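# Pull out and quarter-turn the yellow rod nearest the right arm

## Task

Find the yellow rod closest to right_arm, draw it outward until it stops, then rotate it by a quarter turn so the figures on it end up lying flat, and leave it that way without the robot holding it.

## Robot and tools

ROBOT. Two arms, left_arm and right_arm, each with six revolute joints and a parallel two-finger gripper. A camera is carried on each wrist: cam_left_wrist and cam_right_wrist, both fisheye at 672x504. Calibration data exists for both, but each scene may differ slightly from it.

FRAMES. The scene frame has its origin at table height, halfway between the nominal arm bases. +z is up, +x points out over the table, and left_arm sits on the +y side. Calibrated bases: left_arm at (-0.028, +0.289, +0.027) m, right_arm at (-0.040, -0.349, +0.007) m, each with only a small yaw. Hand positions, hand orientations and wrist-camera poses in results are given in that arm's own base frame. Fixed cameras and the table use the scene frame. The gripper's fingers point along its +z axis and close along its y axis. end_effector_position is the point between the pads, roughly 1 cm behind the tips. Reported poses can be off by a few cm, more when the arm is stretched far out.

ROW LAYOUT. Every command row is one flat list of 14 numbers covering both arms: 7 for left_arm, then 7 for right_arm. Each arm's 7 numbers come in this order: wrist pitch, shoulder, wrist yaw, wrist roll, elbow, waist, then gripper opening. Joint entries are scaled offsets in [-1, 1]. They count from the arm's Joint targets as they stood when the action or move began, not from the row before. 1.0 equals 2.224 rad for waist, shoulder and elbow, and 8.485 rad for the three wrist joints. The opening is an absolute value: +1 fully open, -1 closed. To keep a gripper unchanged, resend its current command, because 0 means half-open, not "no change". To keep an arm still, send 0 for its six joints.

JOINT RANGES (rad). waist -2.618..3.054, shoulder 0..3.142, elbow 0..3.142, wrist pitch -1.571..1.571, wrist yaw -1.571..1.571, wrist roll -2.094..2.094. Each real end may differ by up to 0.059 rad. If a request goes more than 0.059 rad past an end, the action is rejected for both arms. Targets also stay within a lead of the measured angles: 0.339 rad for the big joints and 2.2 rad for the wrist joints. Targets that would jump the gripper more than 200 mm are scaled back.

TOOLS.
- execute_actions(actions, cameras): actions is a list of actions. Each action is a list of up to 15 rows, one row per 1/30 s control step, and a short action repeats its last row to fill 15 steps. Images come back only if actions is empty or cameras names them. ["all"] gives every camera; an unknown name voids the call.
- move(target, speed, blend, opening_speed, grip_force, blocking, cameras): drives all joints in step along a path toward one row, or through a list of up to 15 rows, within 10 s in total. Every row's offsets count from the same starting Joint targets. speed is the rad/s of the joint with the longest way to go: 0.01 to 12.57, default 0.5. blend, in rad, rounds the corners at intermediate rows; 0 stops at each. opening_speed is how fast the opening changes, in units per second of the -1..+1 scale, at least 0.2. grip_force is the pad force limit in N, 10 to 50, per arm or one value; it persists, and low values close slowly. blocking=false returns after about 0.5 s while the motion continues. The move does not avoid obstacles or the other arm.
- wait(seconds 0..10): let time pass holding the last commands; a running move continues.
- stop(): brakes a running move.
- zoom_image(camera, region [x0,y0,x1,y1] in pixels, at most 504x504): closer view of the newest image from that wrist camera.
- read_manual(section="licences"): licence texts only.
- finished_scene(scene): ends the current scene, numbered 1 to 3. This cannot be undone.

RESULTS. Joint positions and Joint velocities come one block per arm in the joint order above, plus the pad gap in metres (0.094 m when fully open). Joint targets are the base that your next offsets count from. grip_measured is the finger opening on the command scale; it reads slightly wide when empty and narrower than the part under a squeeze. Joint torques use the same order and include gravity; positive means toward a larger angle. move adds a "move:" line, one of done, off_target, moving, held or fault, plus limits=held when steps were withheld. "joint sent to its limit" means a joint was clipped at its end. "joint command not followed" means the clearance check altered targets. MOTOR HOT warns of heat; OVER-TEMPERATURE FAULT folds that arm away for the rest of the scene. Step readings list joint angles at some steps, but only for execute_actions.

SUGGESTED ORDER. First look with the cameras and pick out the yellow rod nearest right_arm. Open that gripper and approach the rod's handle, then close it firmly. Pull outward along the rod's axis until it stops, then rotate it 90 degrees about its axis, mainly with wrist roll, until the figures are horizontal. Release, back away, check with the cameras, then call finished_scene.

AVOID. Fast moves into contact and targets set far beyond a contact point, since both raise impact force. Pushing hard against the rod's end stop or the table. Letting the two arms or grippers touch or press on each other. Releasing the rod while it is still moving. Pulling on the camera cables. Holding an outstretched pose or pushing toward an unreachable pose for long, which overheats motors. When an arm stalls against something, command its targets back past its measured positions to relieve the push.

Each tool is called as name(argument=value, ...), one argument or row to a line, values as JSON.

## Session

execute_actions(
  actions=[],
  cameras=["all"],
)

Scene clock: 0.00 s.
left_arm: end_effector_position=(+0.4067, +0.0376, +0.1163) grip_measured=+1.000 end_effector_quat_wxyz=(+0.597, -0.093, +0.793, +0.071) | right_arm: end_effector_position=(+0.3928, -0.0048, +0.1143) grip_measured=+1.000 end_effector_quat_wxyz=(+0.608, +0.033, +0.793, -0.013)
Joint names: [wrist pitch, shoulder, wrist yaw, wrist roll, elbow, waist]
Joint positions: left_arm=[0.845 1.542 -0.242 -0.068 0.409 -0.016 0.094] | right_arm=[0.909 1.498 0.082 0.042 0.325 0.023 0.094]
Joint velocities: within noise
Joint torques (N m): no reading
Heat: left arm: 40 °C; right arm: 37 °C.
Joint targets: left_arm=[0.833 1.540 -0.243 -0.068 0.411 -0.016] | right_arm=[0.899 1.495 0.080 0.043 0.328 0.023]
Tool commands: left_gripper/opening=+1.0 right_gripper/opening=+1.0
camera_calibration:
cam_left_wrist: T_world_to_cam=[[0.207287, -0.962694, 0.173931, -0.0790407], [-0.569143, -0.263281, -0.778948, 0.366677], [0.795681, 0.062474, -0.602485, -0.132805], [0, 0, 0, 1]] pos_world=[0.330746, 0.0287439, 0.219357]
cam_right_wrist: T_world_to_cam=[[-0.0674914, -0.98389, 0.165543, -0.00657283], [-0.627243, -0.0871895, -0.773928, 0.366259], [0.775894, -0.156069, -0.611254, -0.115862], [0, 0, 0, 1]] pos_world=[0.319186, 0.0073845, 0.213725]

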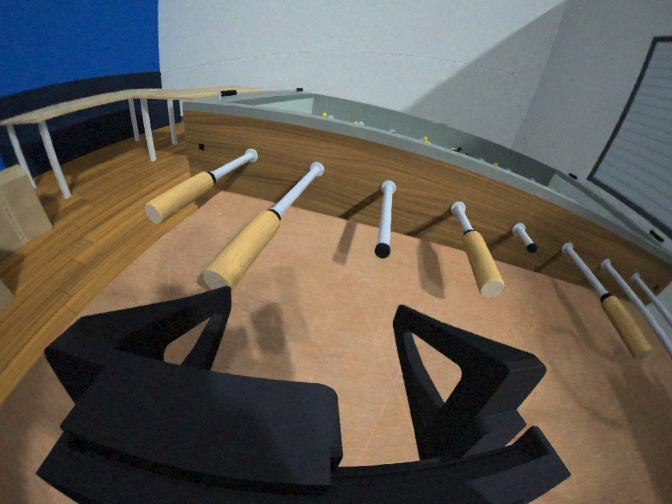

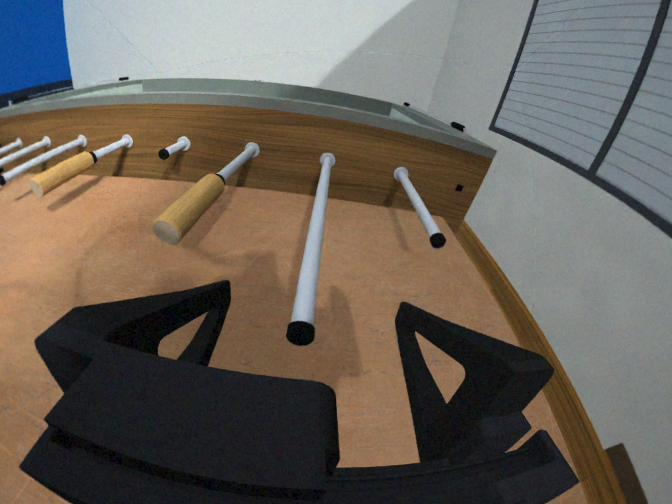

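zoom_image(
  camera="cam_right_wrist",
  region=[140, 130, 280, 250],
)

Scaled by 3.600 from the camera's 672x504 image, which has a finer 960x720 frame.

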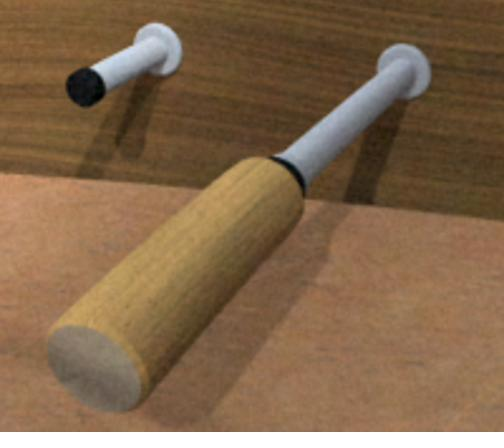

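move(
  target=[
    [-0.0787,-0.03777,0.02779,0.00481,0.23984,-0.07662,1,-0.02227,-0.0036,0.01485,0.03147,0.06475,0.09308,0.5],
    [-0.13117,-0.06295,0.04632,0.00801,0.39973,-0.1277,1,0.00365,0.17221,0.0297,0.06352,0.1295,0.18593,0.5],
    [-0.13117,-0.06295,0.04632,0.00801,0.39973,-0.1277,1,-0.01473,0.27833,0.01556,0.05822,0.308,0.12815,0.5],
    [-0.13117,-0.06295,0.04632,0.00801,0.39973,-0.1277,1,-0.01473,0.27833,0.01556,0.05822,0.308,0.12815,-0.6],
  ],
  speed=[1.0,0.8,0.45,0.4],
  blend=[0.08,0.05,0,0],
  grip_force=[40,40],
  cameras=["cam_left_wrist", "cam_right_wrist"],
)

zoom_image(
  camera="cam_left_wrist",
  region=[270, 105, 370, 195],
)

Scene clock: 174.00 s.
left_arm: end_effector_position=(+0.4324, -0.1573, +0.3096) grip_measured=+1.000 end_effector_quat_wxyz=(+0.538, +0.157, +0.816, -0.142) | right_arm: end_effector_position=(+0.5352, +0.1360, +0.0799) grip_measured=-0.295 end_effector_quat_wxyz=(+0.565, +0.154, +0.792, +0.170)
Joint names: [wrist pitch, shoulder, wrist yaw, wrist roll, elbow, waist]
Joint positions: left_arm=[-0.258 1.414 0.139 -0.01 1.277 -0.297 0.094] | right_arm=[0.785 2.093 0.202 0.55 0.993 0.313 0.033]
Joint torques (N m): left_arm=[1.74 -8.68 0.14 0.1 9.35 -0.39] | right_arm=[1.64 -7.8 0.18 -0.13 7.06 -0.43]
Heat: left arm: 41 °C; right arm: 43 °C.
Joint targets: left_arm=[-0.280 1.400 0.150 0.000 1.301 -0.300] | right_arm=[0.774 2.114 0.212 0.537 1.013 0.307]
grip_force (N): 40, 40
move: done
camera_calibration:
cam_left_wrist: T_world_to_cam=[[-0.399341, -0.885181, 0.238707, -0.0512028], [-0.706313, 0.131046, -0.695665, 0.576116], [0.584508, -0.446409, -0.677547, 0.00983496], [0, 0, 0, 1]] pos_world=[0.380722, -0.116431, 0.41967]
cam_right_wrist: T_world_to_cam=[[-0.0419326, -0.961613, -0.271187, 0.165471], [-0.669497, 0.228519, -0.706791, 0.415563], [0.74163, 0.151921, -0.653379, -0.245633], [0, 0, 0, 1]] pos_world=[0.467326, 0.101472, 0.178099]

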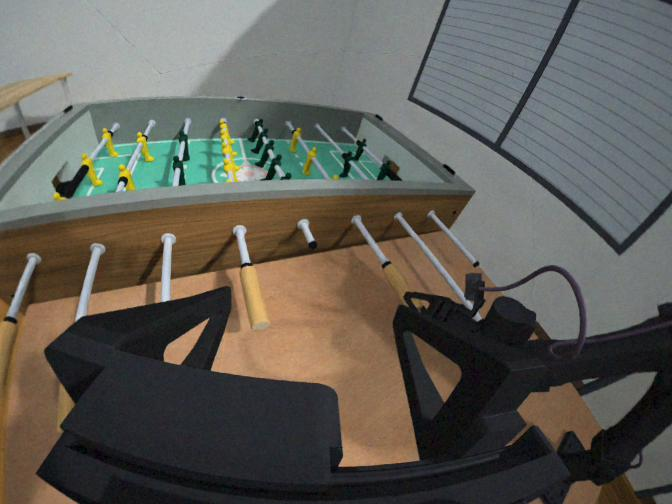

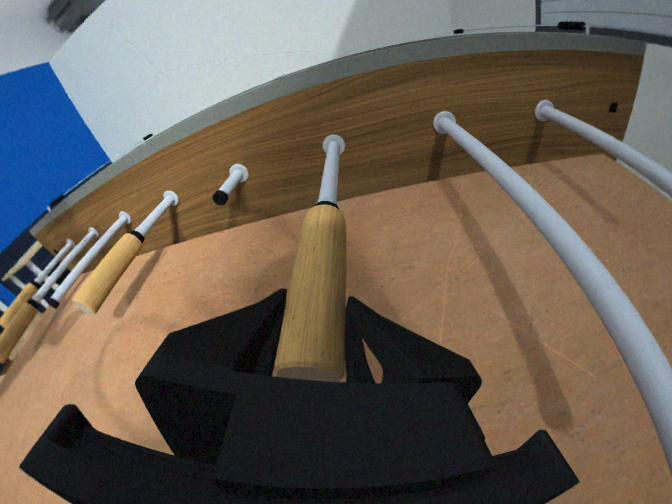

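Scaled by 5.040 from the camera's 672x504 image, which has a finer 960x720 frame.

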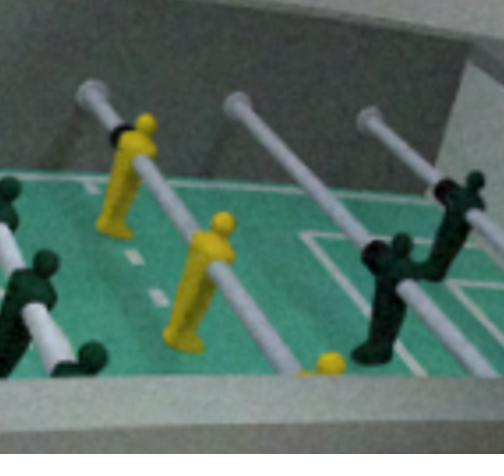

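move(
  target=[
    [0,0,0,0,0,0,1,0.0112,-0.0625,0.00766,0.00342,-0.10207,0.03282,-0.6],
    [0,0,0,0,0,0,1,0.01516,-0.08665,0.01111,0.00461,-0.14263,0.04676,-0.6],
    [0,0,0,0,0,0,1,0.0188,-0.10881,0.01426,0.00566,-0.17963,0.05926,-0.6],
    [0,0,0,0,0,0,1,-0.00094,-0.09577,0.03736,-0.03913,-0.12365,0.08678,-0.6],
    [0,0,0,0,0,0,1,-0.00477,-0.07329,0.05987,-0.07955,-0.09757,0.11421,-0.6],
    [0,0,0,0,0,0,1,0.00636,-0.03192,0.08014,-0.1261,-0.08049,0.13534,-0.6],
    [0,0,0,0,0,0,1,0.04278,0.03552,0.09641,-0.19364,-0.07239,0.14973,-0.6],
  ],
  speed=[0.45,0.3,0.1,0.5,0.5,0.5,0.5],
  blend=[0.05,0.03,0,0.06,0.06,0.06,0],
  cameras=["cam_left_wrist", "cam_right_wrist"],
)

zoom_image(
  camera="cam_left_wrist",
  region=[270, 105, 370, 195],
)

Scene clock: 200.60 s.
left_arm: end_effector_position=(+0.4324, -0.1573, +0.3096) grip_measured=+1.000 end_effector_quat_wxyz=(+0.538, +0.157, +0.816, -0.142) | right_arm: end_effector_position=(+0.4541, +0.1547, +0.0754) grip_measured=-0.297 end_effector_quat_wxyz=(+0.473, -0.320, +0.674, -0.469)
Joint names: [wrist pitch, shoulder, wrist yaw, wrist roll, elbow, waist]
Joint positions: left_arm=[-0.258 1.414 0.139 -0.01 1.277 -0.297 0.094] | right_arm=[1.134 2.186 0.97 -1.058 0.85 0.642 0.033]
Joint torques (N m): left_arm=[1.73 -8.68 0.13 0.11 9.33 -0.4] | right_arm=[1.53 -8.18 0.82 -0.48 4.31 -0.05]
Heat: left arm: 41 °C; right arm: 44 °C.
Joint targets: left_arm=[-0.280 1.400 0.150 0.000 1.301 -0.300] | right_arm=[1.137 2.194 1.030 -1.106 0.852 0.641]
grip_force (N): 40, 40
move: off_target (right_arm); blend cut to 0.0451 rad at target 1; right_arm: the wrist yaw is farthest, 0.060 rad from its target
camera_calibration:
cam_left_wrist: T_world_to_cam=[[-0.399341, -0.885181, 0.238707, -0.0512028], [-0.706313, 0.131046, -0.695665, 0.576116], [0.584508, -0.446409, -0.677547, 0.00983496], [0, 0, 0, 1]] pos_world=[0.380722, -0.116431, 0.41967]
cam_right_wrist: T_world_to_cam=[[0.00433096, -0.176494, 0.984292, -0.0582473], [-0.691029, -0.712001, -0.124629, 0.465178], [0.722814, -0.679635, -0.125046, -0.0939026], [0, 0, 0, 1]] pos_world=[0.389578, 0.257108, 0.103565]

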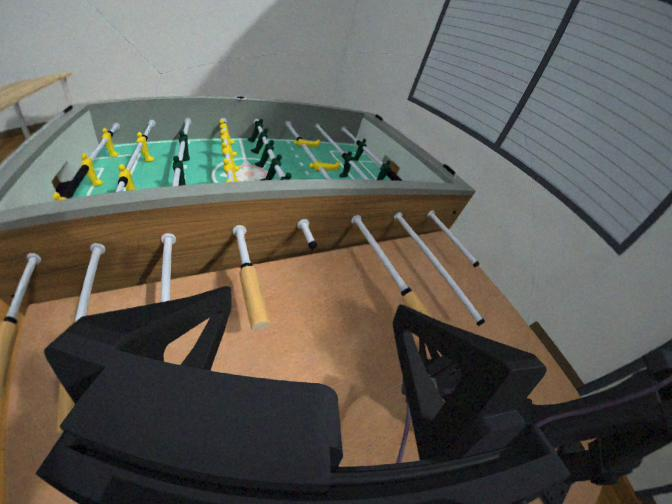

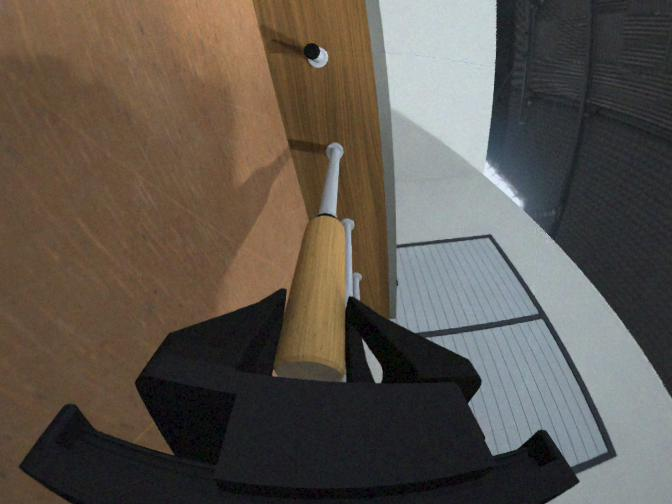

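Scaled by 5.040 from the camera's 672x504 image, which has a finer 960x720 frame.

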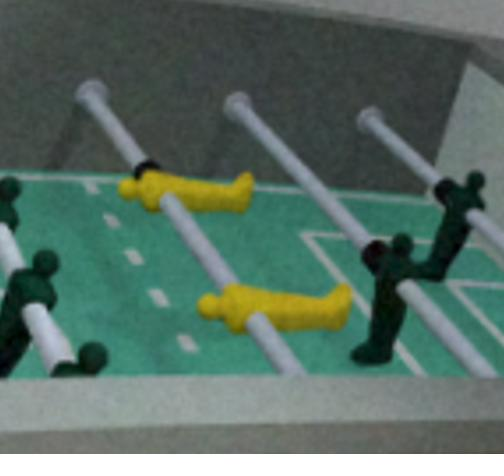

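move(
  target=[
    [0,0,0,0,0,0,1,0,0,-0.00707,0.00566,0,0,-0.6],
    [0,0,0,0,0,0,1,0,0,-0.00707,0.00566,0,0,0.4],
    [0,0,0,0,0,0,1,-0.00306,-0.04406,0.00684,0.01473,-0.06115,0.03058,0.4],
    [0,0,0,0,0,0,1,-0.00436,-0.09173,0.0165,0.0231,-0.1223,0.0715,0.4],
  ],
  speed=[0.5,0.5,0.4,0.5],
  blend=[0,0,0.05,0],
  cameras=["cam_left_wrist", "cam_right_wrist"],
)

zoom_image(
  camera="cam_left_wrist",
  region=[270, 105, 370, 195],
)

Scene clock: 246.63 s.
left_arm: end_effector_position=(+0.4324, -0.1573, +0.3096) grip_measured=+1.000 end_effector_quat_wxyz=(+0.538, +0.157, +0.816, -0.142) | right_arm: end_effector_position=(+0.3729, +0.1459, +0.0830) grip_measured=+0.398 end_effector_quat_wxyz=(+0.463, -0.302, +0.684, -0.475)
Joint names: [wrist pitch, shoulder, wrist yaw, wrist roll, elbow, waist]
Joint positions: left_arm=[-0.258 1.414 0.139 -0.01 1.277 -0.297 0.094] | right_arm=[1.108 2.007 1.163 -0.933 0.595 0.796 0.066]
Joint torques (N m): left_arm=[1.74 -8.73 0.13 0.11 9.29 -0.38] | right_arm=[1.32 -8.43 0.32 0.27 2.56 0.34]
Heat: left arm: 42 °C; right arm: 43 °C.
Joint targets: left_arm=[-0.280 1.400 0.150 0.000 1.301 -0.300] | right_arm=[1.100 1.989 1.170 -0.910 0.581 0.800]
grip_force (N): 40, 40
move: done
camera_calibration:
cam_left_wrist: T_world_to_cam=[[-0.399341, -0.885181, 0.238707, -0.0512028], [-0.706313, 0.131046, -0.695665, 0.576116], [0.584508, -0.446409, -0.677547, 0.00983496], [0, 0, 0, 1]] pos_world=[0.380722, -0.116431, 0.41967]
cam_right_wrist: T_world_to_cam=[[-0.00325228, -0.189672, 0.981842, -0.061986], [-0.723149, -0.677704, -0.133314, 0.411363], [0.690684, -0.710452, -0.134957, -0.0229363], [0, 0, 0, 1]] pos_world=[0.313117, 0.25073, 0.112606]

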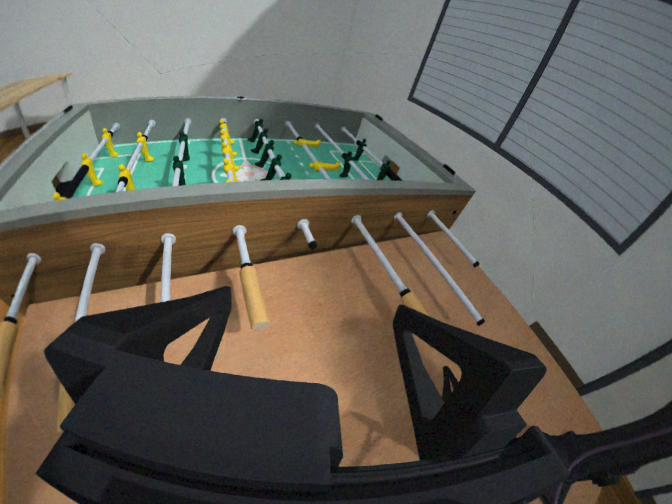

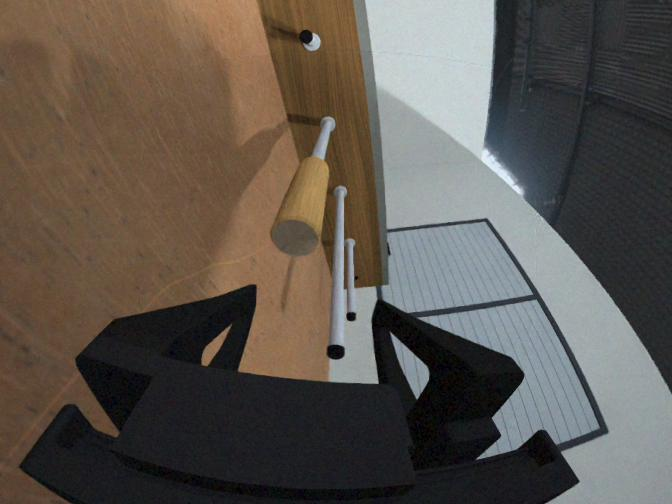

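Scaled by 5.040 from the camera's 672x504 image, which has a finer 960x720 frame.

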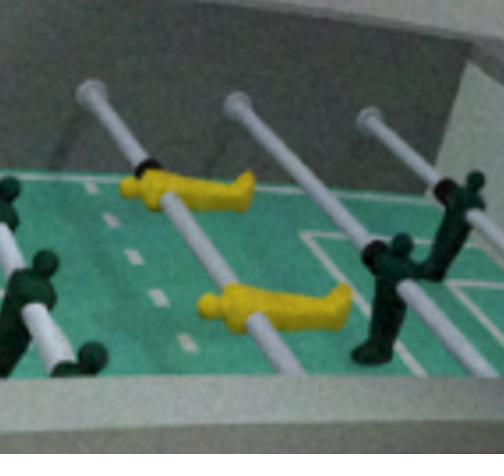

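finished_scene(
  scene=2,
)

The scene is finished: the task was done.


## Next scene

The same job, from a new start.

execute_actions(
  actions=[],
  cameras=["all"],
)

zoom_image(
  camera="cam_right_wrist",
  region=[130, 120, 290, 280],
)

zoom_image(
  camera="cam_left_wrist",
  region=[180, 130, 340, 330],
)

Scene clock: 0.00 s.
left_arm: end_effector_position=(+0.4148, +0.0165, +0.1259) grip_measured=+1.000 end_effector_quat_wxyz=(+0.618, -0.002, +0.786, +0.007) | right_arm: end_effector_position=(+0.3922, -0.0470, +0.1045) grip_measured=+1.000 end_effector_quat_wxyz=(+0.587, +0.099, +0.798, -0.097)
Joint names: [wrist pitch, shoulder, wrist yaw, wrist roll, elbow, waist]
Joint positions: left_arm=[0.901 1.55 0.039 0.018 0.411 0.054 0.094] | right_arm=[0.87 1.537 0.277 0.046 0.357 0.003 0.094]
Joint velocities: within noise
Joint torques (N m): no reading
Heat: left arm: 39 °C; right arm: 37 °C.
Joint targets: left_arm=[0.889 1.548 0.039 0.019 0.413 0.054] | right_arm=[0.861 1.534 0.278 0.048 0.360 0.003]
Tool commands: left_gripper/opening=+1.0 right_gripper/opening=+1.0
camera_calibration:
cam_left_wrist: T_world_to_cam=[[-0.0177666, -0.985889, 0.166453, -0.00796993], [-0.580802, -0.125334, -0.804339, 0.378982], [0.813851, -0.110967, -0.570379, -0.140833], [0, 0, 0, 1]] pos_world=[0.334589, 0.0240143, 0.225829]
cam_right_wrist: T_world_to_cam=[[-0.259579, -0.939623, 0.222998, 0.0249194], [-0.669667, 0.00876005, -0.74261, 0.372385], [0.695819, -0.3421, -0.631508, -0.103244], [0, 0, 0, 1]] pos_world=[0.327681, -0.015167, 0.20578]

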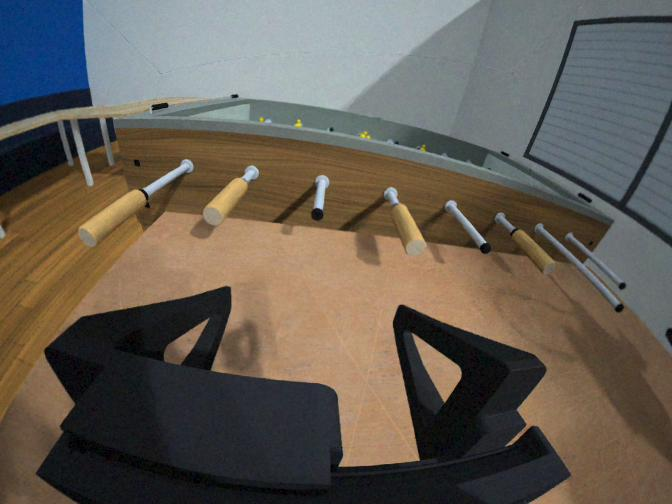

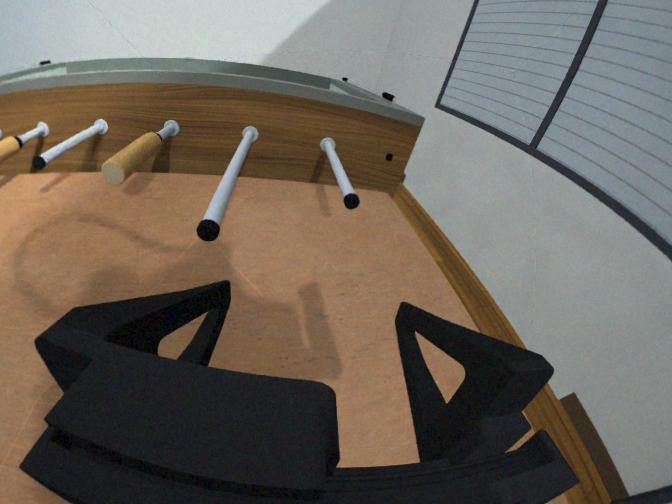

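Scaled by 3.150 from the camera's 672x504 image, which has a finer 960x720 frame.

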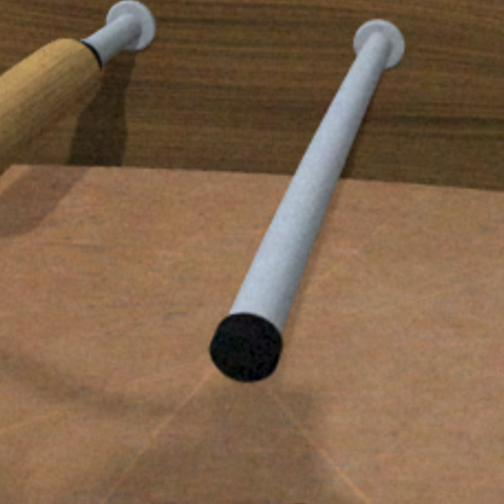

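Scaled by 2.520 from the camera's 672x504 image, which has a finer 960x720 frame.

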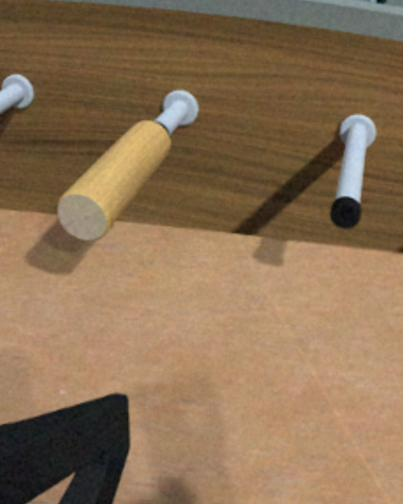

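move(
  target=[
    [-0.08266,-0.03993,0.00785,-0.00134,0.2393,-0.0955,1,-0.03312,0.05665,-0.00094,0.0297,0.17986,0.09757,0.5],
    [-0.13777,-0.06655,0.01308,-0.00224,0.39883,-0.15917,1,-0.0185,0.29541,-0.00189,0.05999,0.36106,0.16007,0.5],
    [-0.13777,-0.06655,0.01308,-0.00224,0.39883,-0.15917,1,-0.04691,0.41906,-0.01143,0.05645,0.59285,0.12095,0.5],
    [-0.13777,-0.06655,0.01308,-0.00224,0.39883,-0.15917,1,-0.04691,0.41906,-0.01143,0.05645,0.59285,0.12095,-0.6],
    [-0.13777,-0.06655,0.01308,-0.00224,0.39883,-0.15917,1,-0.01744,0.28867,-0.00118,0.06058,0.35297,0.16367,-0.6],
    [-0.13777,-0.06655,0.01308,-0.00224,0.39883,-0.15917,1,-0.00689,0.23606,0.00495,0.06282,0.25764,0.18822,-0.6],
    [-0.13777,-0.06655,0.01308,-0.00224,0.39883,-0.15917,1,-0.00236,0.21021,0.00872,0.06411,0.21313,0.20346,-0.6],
    [-0.13777,-0.06655,0.01308,-0.00224,0.39883,-0.15917,1,0.00071,0.1911,0.01179,0.06506,0.18076,0.21574,-0.6],
  ],
  speed=[1.0,0.9,0.5,0.4,0.5,0.5,0.35,0.1],
  blend=[0.08,0.05,0,0,0.05,0.05,0.02,0],
  grip_force=[40,40],
  cameras=["cam_left_wrist", "cam_right_wrist"],
)

zoom_image(
  camera="cam_left_wrist",
  region=[270, 105, 370, 195],
)

Scene clock: 63.13 s.
left_arm: end_effector_position=(+0.4323, -0.1577, +0.3091) grip_measured=+1.000 end_effector_quat_wxyz=(+0.539, +0.164, +0.815, -0.137) | right_arm: end_effector_position=(+0.4837, +0.1733, +0.0786) grip_measured=-0.291 end_effector_quat_wxyz=(+0.570, +0.157, +0.787, +0.175)
Joint names: [wrist pitch, shoulder, wrist yaw, wrist roll, elbow, waist]
Joint positions: left_arm=[-0.258 1.415 0.14 0.007 1.276 -0.297 0.094] | right_arm=[0.875 2.018 0.344 0.602 0.832 0.461 0.033]
Joint torques (N m): left_arm=[1.71 -8.87 0.11 -0.07 9.61 -0.34] | right_arm=[1.61 -13.38 0.47 -0.02 0.03 2.04]
Heat: left arm: 40 °C; right arm: 40 °C.
Joint targets: left_arm=[-0.280 1.400 0.150 0.000 1.300 -0.300] | right_arm=[0.867 1.959 0.378 0.600 0.762 0.483]
grip_force (N): 40, 40
move: off_target (right_arm); blend cut to 0.0495 rad at target 6; right_arm: the elbow is farthest, 0.070 rad from its target
camera_calibration:
cam_left_wrist: T_world_to_cam=[[-0.407738, -0.885236, 0.223847, -0.0432881], [-0.701243, 0.146568, -0.697694, 0.576579], [0.584815, -0.441447, -0.680526, 0.0110379], [0, 0, 0, 1]] pos_world=[0.380216, -0.117955, 0.419477]
cam_right_wrist: T_world_to_cam=[[-0.0396939, -0.958636, -0.281852, 0.198114], [-0.658442, 0.237265, -0.714255, 0.365323], [0.751584, 0.157232, -0.640624, -0.220698], [0, 0, 0, 1]] pos_world=[0.414281, 0.137942, 0.175388]

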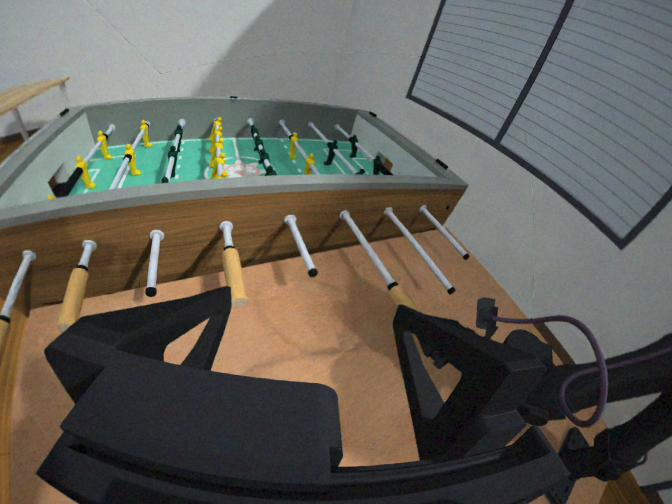

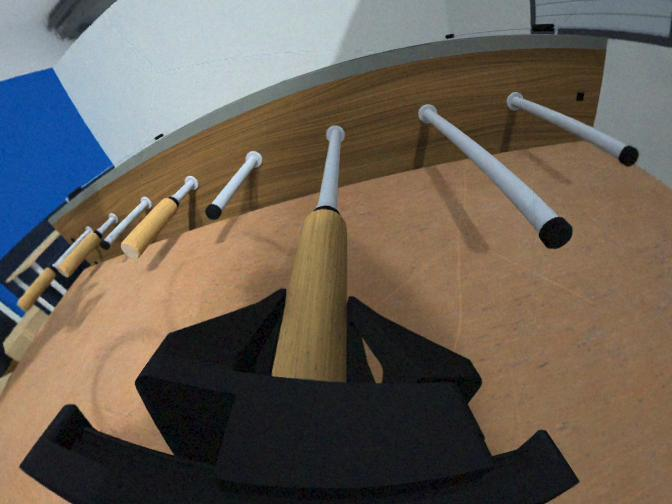

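Scaled by 5.040 from the camera's 672x504 image, which has a finer 960x720 frame.

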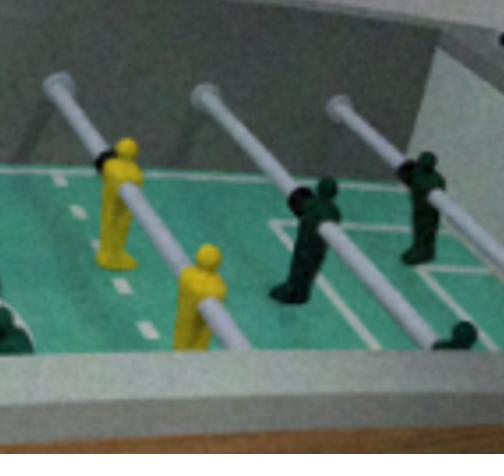

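move(
  target=[
    [0,0,0,0,0,0,1,-0.02157,0.02428,0.02204,-0.04443,0.07104,0.02338,-0.6],
    [0,0,0,0,0,0,1,-0.02664,0.04721,0.04361,-0.08497,0.10162,0.04721,-0.6],
    [0,0,0,0,0,0,1,-0.01709,0.08408,0.06329,-0.13176,0.1214,0.06565,-0.6],
    [0,0,0,0,0,0,1,0.01096,0.13264,0.07743,-0.18892,0.1295,0.07689,-0.6],
  ],
  speed=[0.5,0.5,0.5,0.5],
  blend=[0.06,0.06,0.06,0],
  cameras=["cam_left_wrist", "cam_right_wrist"],
)

zoom_image(
  camera="cam_left_wrist",
  region=[270, 105, 370, 195],
)

Scene clock: 112.93 s.
left_arm: end_effector_position=(+0.4322, -0.1577, +0.3090) grip_measured=+1.000 end_effector_quat_wxyz=(+0.538, +0.164, +0.815, -0.137) | right_arm: end_effector_position=(+0.4848, +0.1791, +0.0762) grip_measured=-0.291 end_effector_quat_wxyz=(+0.480, -0.297, +0.692, -0.451)
Joint names: [wrist pitch, shoulder, wrist yaw, wrist roll, elbow, waist]
Joint positions: left_arm=[-0.258 1.415 0.14 0.007 1.276 -0.297 0.094] | right_arm=[0.961 2.248 0.981 -0.956 1.044 0.646 0.033]
Joint torques (N m): left_arm=[1.69 -8.94 0.14 -0.06 9.61 -0.28] | right_arm=[1.52 -9.52 0.76 -0.49 5.16 0.76]
Heat: left arm: 41 °C; right arm: 42 °C.
Joint targets: left_arm=[-0.280 1.400 0.150 0.000 1.300 -0.300] | right_arm=[0.960 2.254 1.034 -1.003 1.050 0.654]
grip_force (N): 40, 40
move: off_target (right_arm); right_arm: the wrist yaw is farthest, 0.054 rad from its target
camera_calibration:
cam_left_wrist: T_world_to_cam=[[-0.407661, -0.885255, 0.22391, -0.043324], [-0.701497, 0.146639, -0.697423, 0.576502], [0.584563, -0.441385, -0.680783, 0.0111806], [0, 0, 0, 1]] pos_world=[0.380217, -0.117956, 0.419378]
cam_right_wrist: T_world_to_cam=[[-0.00254741, -0.244028, 0.969765, -0.0383774], [-0.703816, -0.688467, -0.175092, 0.509717], [0.710378, -0.682982, -0.169997, -0.0893702], [0, 0, 0, 1]] pos_world=[0.422135, 0.280519, 0.111272]

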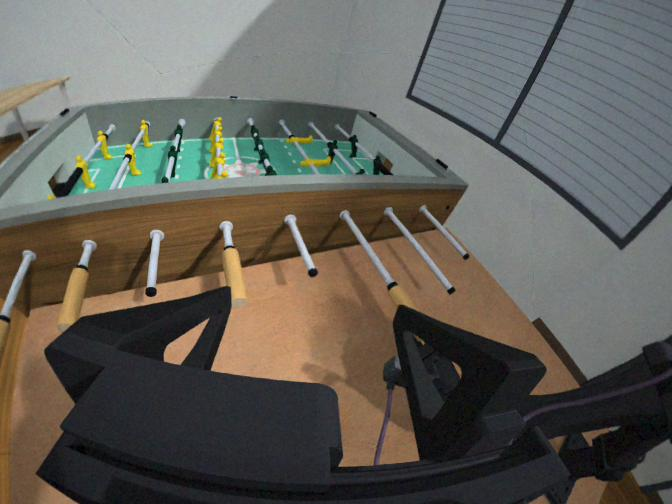

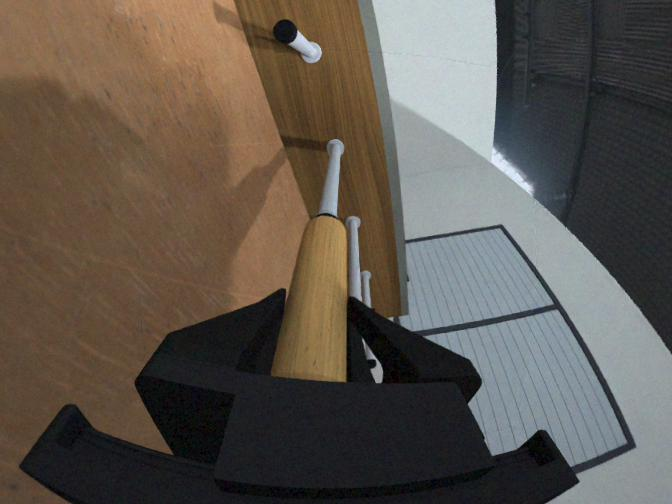

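Scaled by 5.040 from the camera's 672x504 image, which has a finer 960x720 frame.

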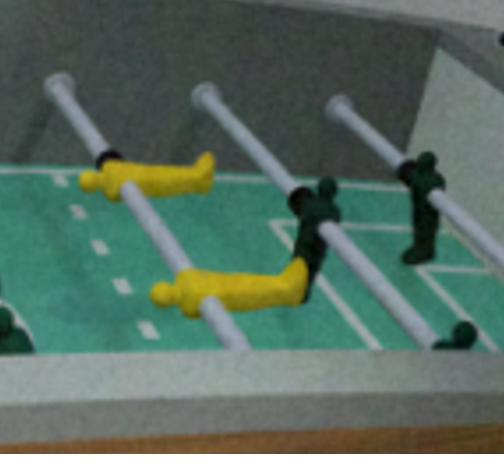

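move(
  target=[
    [0,0,0,0,0,0,1,0,0,-0.00625,0.00554,0,0,-0.6],
    [0,0,0,0,0,0,1,0,0,-0.00625,0.00554,0,0,0.4],
    [0,0,0,0,0,0,1,0.00324,-0.03417,0.00754,0.0053,-0.06385,0.02878,0.4],
    [0,0,0,0,0,0,1,0.0053,-0.07149,0.01662,0.01155,-0.12815,0.06565,0.4],
  ],
  speed=[0.5,0.5,0.4,0.5],
  blend=[0,0,0.05,0],
  cameras=["cam_left_wrist", "cam_right_wrist"],
)

zoom_image(
  camera="cam_left_wrist",
  region=[270, 105, 370, 195],
)

Scene clock: 134.97 s.
left_arm: end_effector_position=(+0.4322, -0.1577, +0.3090) grip_measured=+1.000 end_effector_quat_wxyz=(+0.538, +0.164, +0.815, -0.137) | right_arm: end_effector_position=(+0.4008, +0.1749, +0.0723) grip_measured=+0.397 end_effector_quat_wxyz=(+0.451, -0.312, +0.685, -0.480)
Joint names: [wrist pitch, shoulder, wrist yaw, wrist roll, elbow, waist]
Joint positions: left_arm=[-0.258 1.415 0.14 0.007 1.276 -0.297 0.094] | right_arm=[0.994 2.116 1.166 -0.927 0.779 0.798 0.066]
Joint torques (N m): left_arm=[1.7 -8.95 0.13 -0.08 9.58 -0.27] | right_arm=[1.42 -10 0.36 0.23 2.96 0.23]
Heat: left arm: 41 °C; right arm: 41 °C.
Joint targets: left_arm=[-0.280 1.400 0.150 0.000 1.300 -0.300] | right_arm=[1.005 2.095 1.175 -0.905 0.765 0.800]
grip_force (N): 40, 40
move: done
camera_calibration:
cam_left_wrist: T_world_to_cam=[[-0.407661, -0.885255, 0.22391, -0.043324], [-0.701497, 0.146639, -0.697423, 0.576502], [0.584563, -0.441385, -0.680783, 0.0111806], [0, 0, 0, 1]] pos_world=[0.380217, -0.117956, 0.419378]
cam_right_wrist: T_world_to_cam=[[0.0202389, -0.166857, 0.985773, -0.0595094], [-0.727996, -0.678269, -0.0998606, 0.449477], [0.685282, -0.715618, -0.135198, -0.019994], [0, 0, 0, 1]] pos_world=[0.342123, 0.280629, 0.100845]

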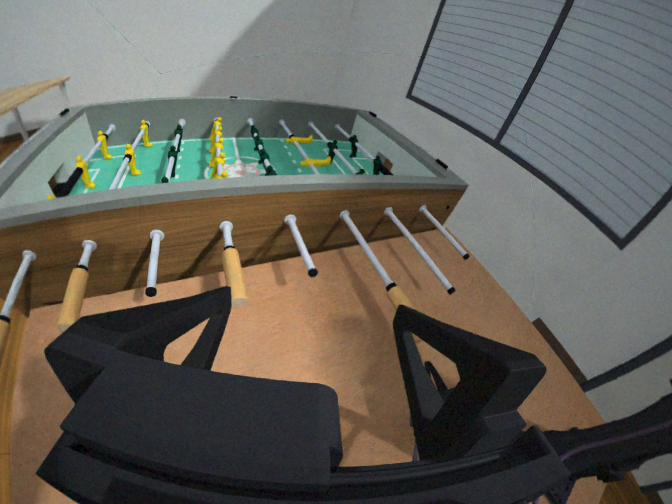

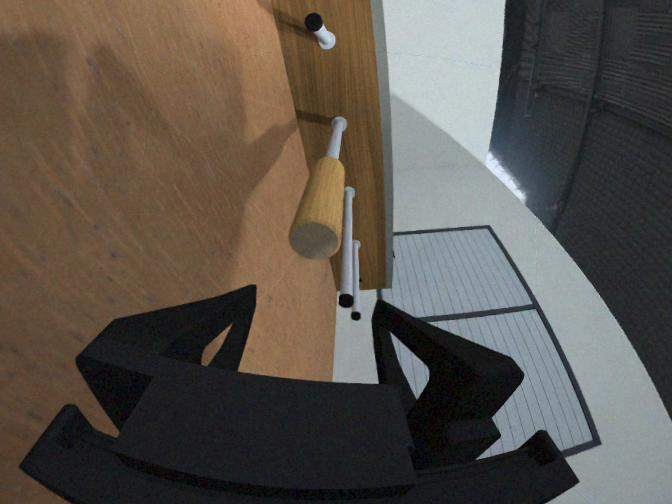

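Scaled by 5.040 from the camera's 672x504 image, which has a finer 960x720 frame.

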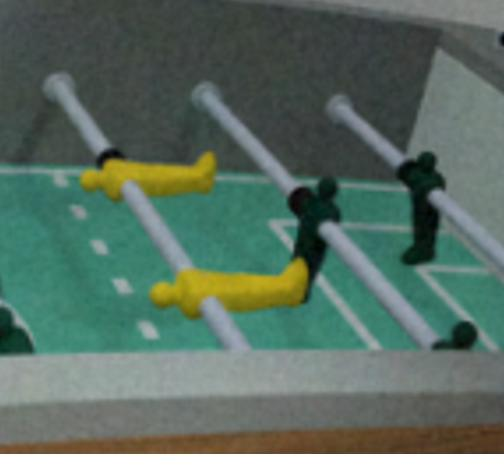

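finished_scene(
  scene=3,
)

The scene is finished: the task was done.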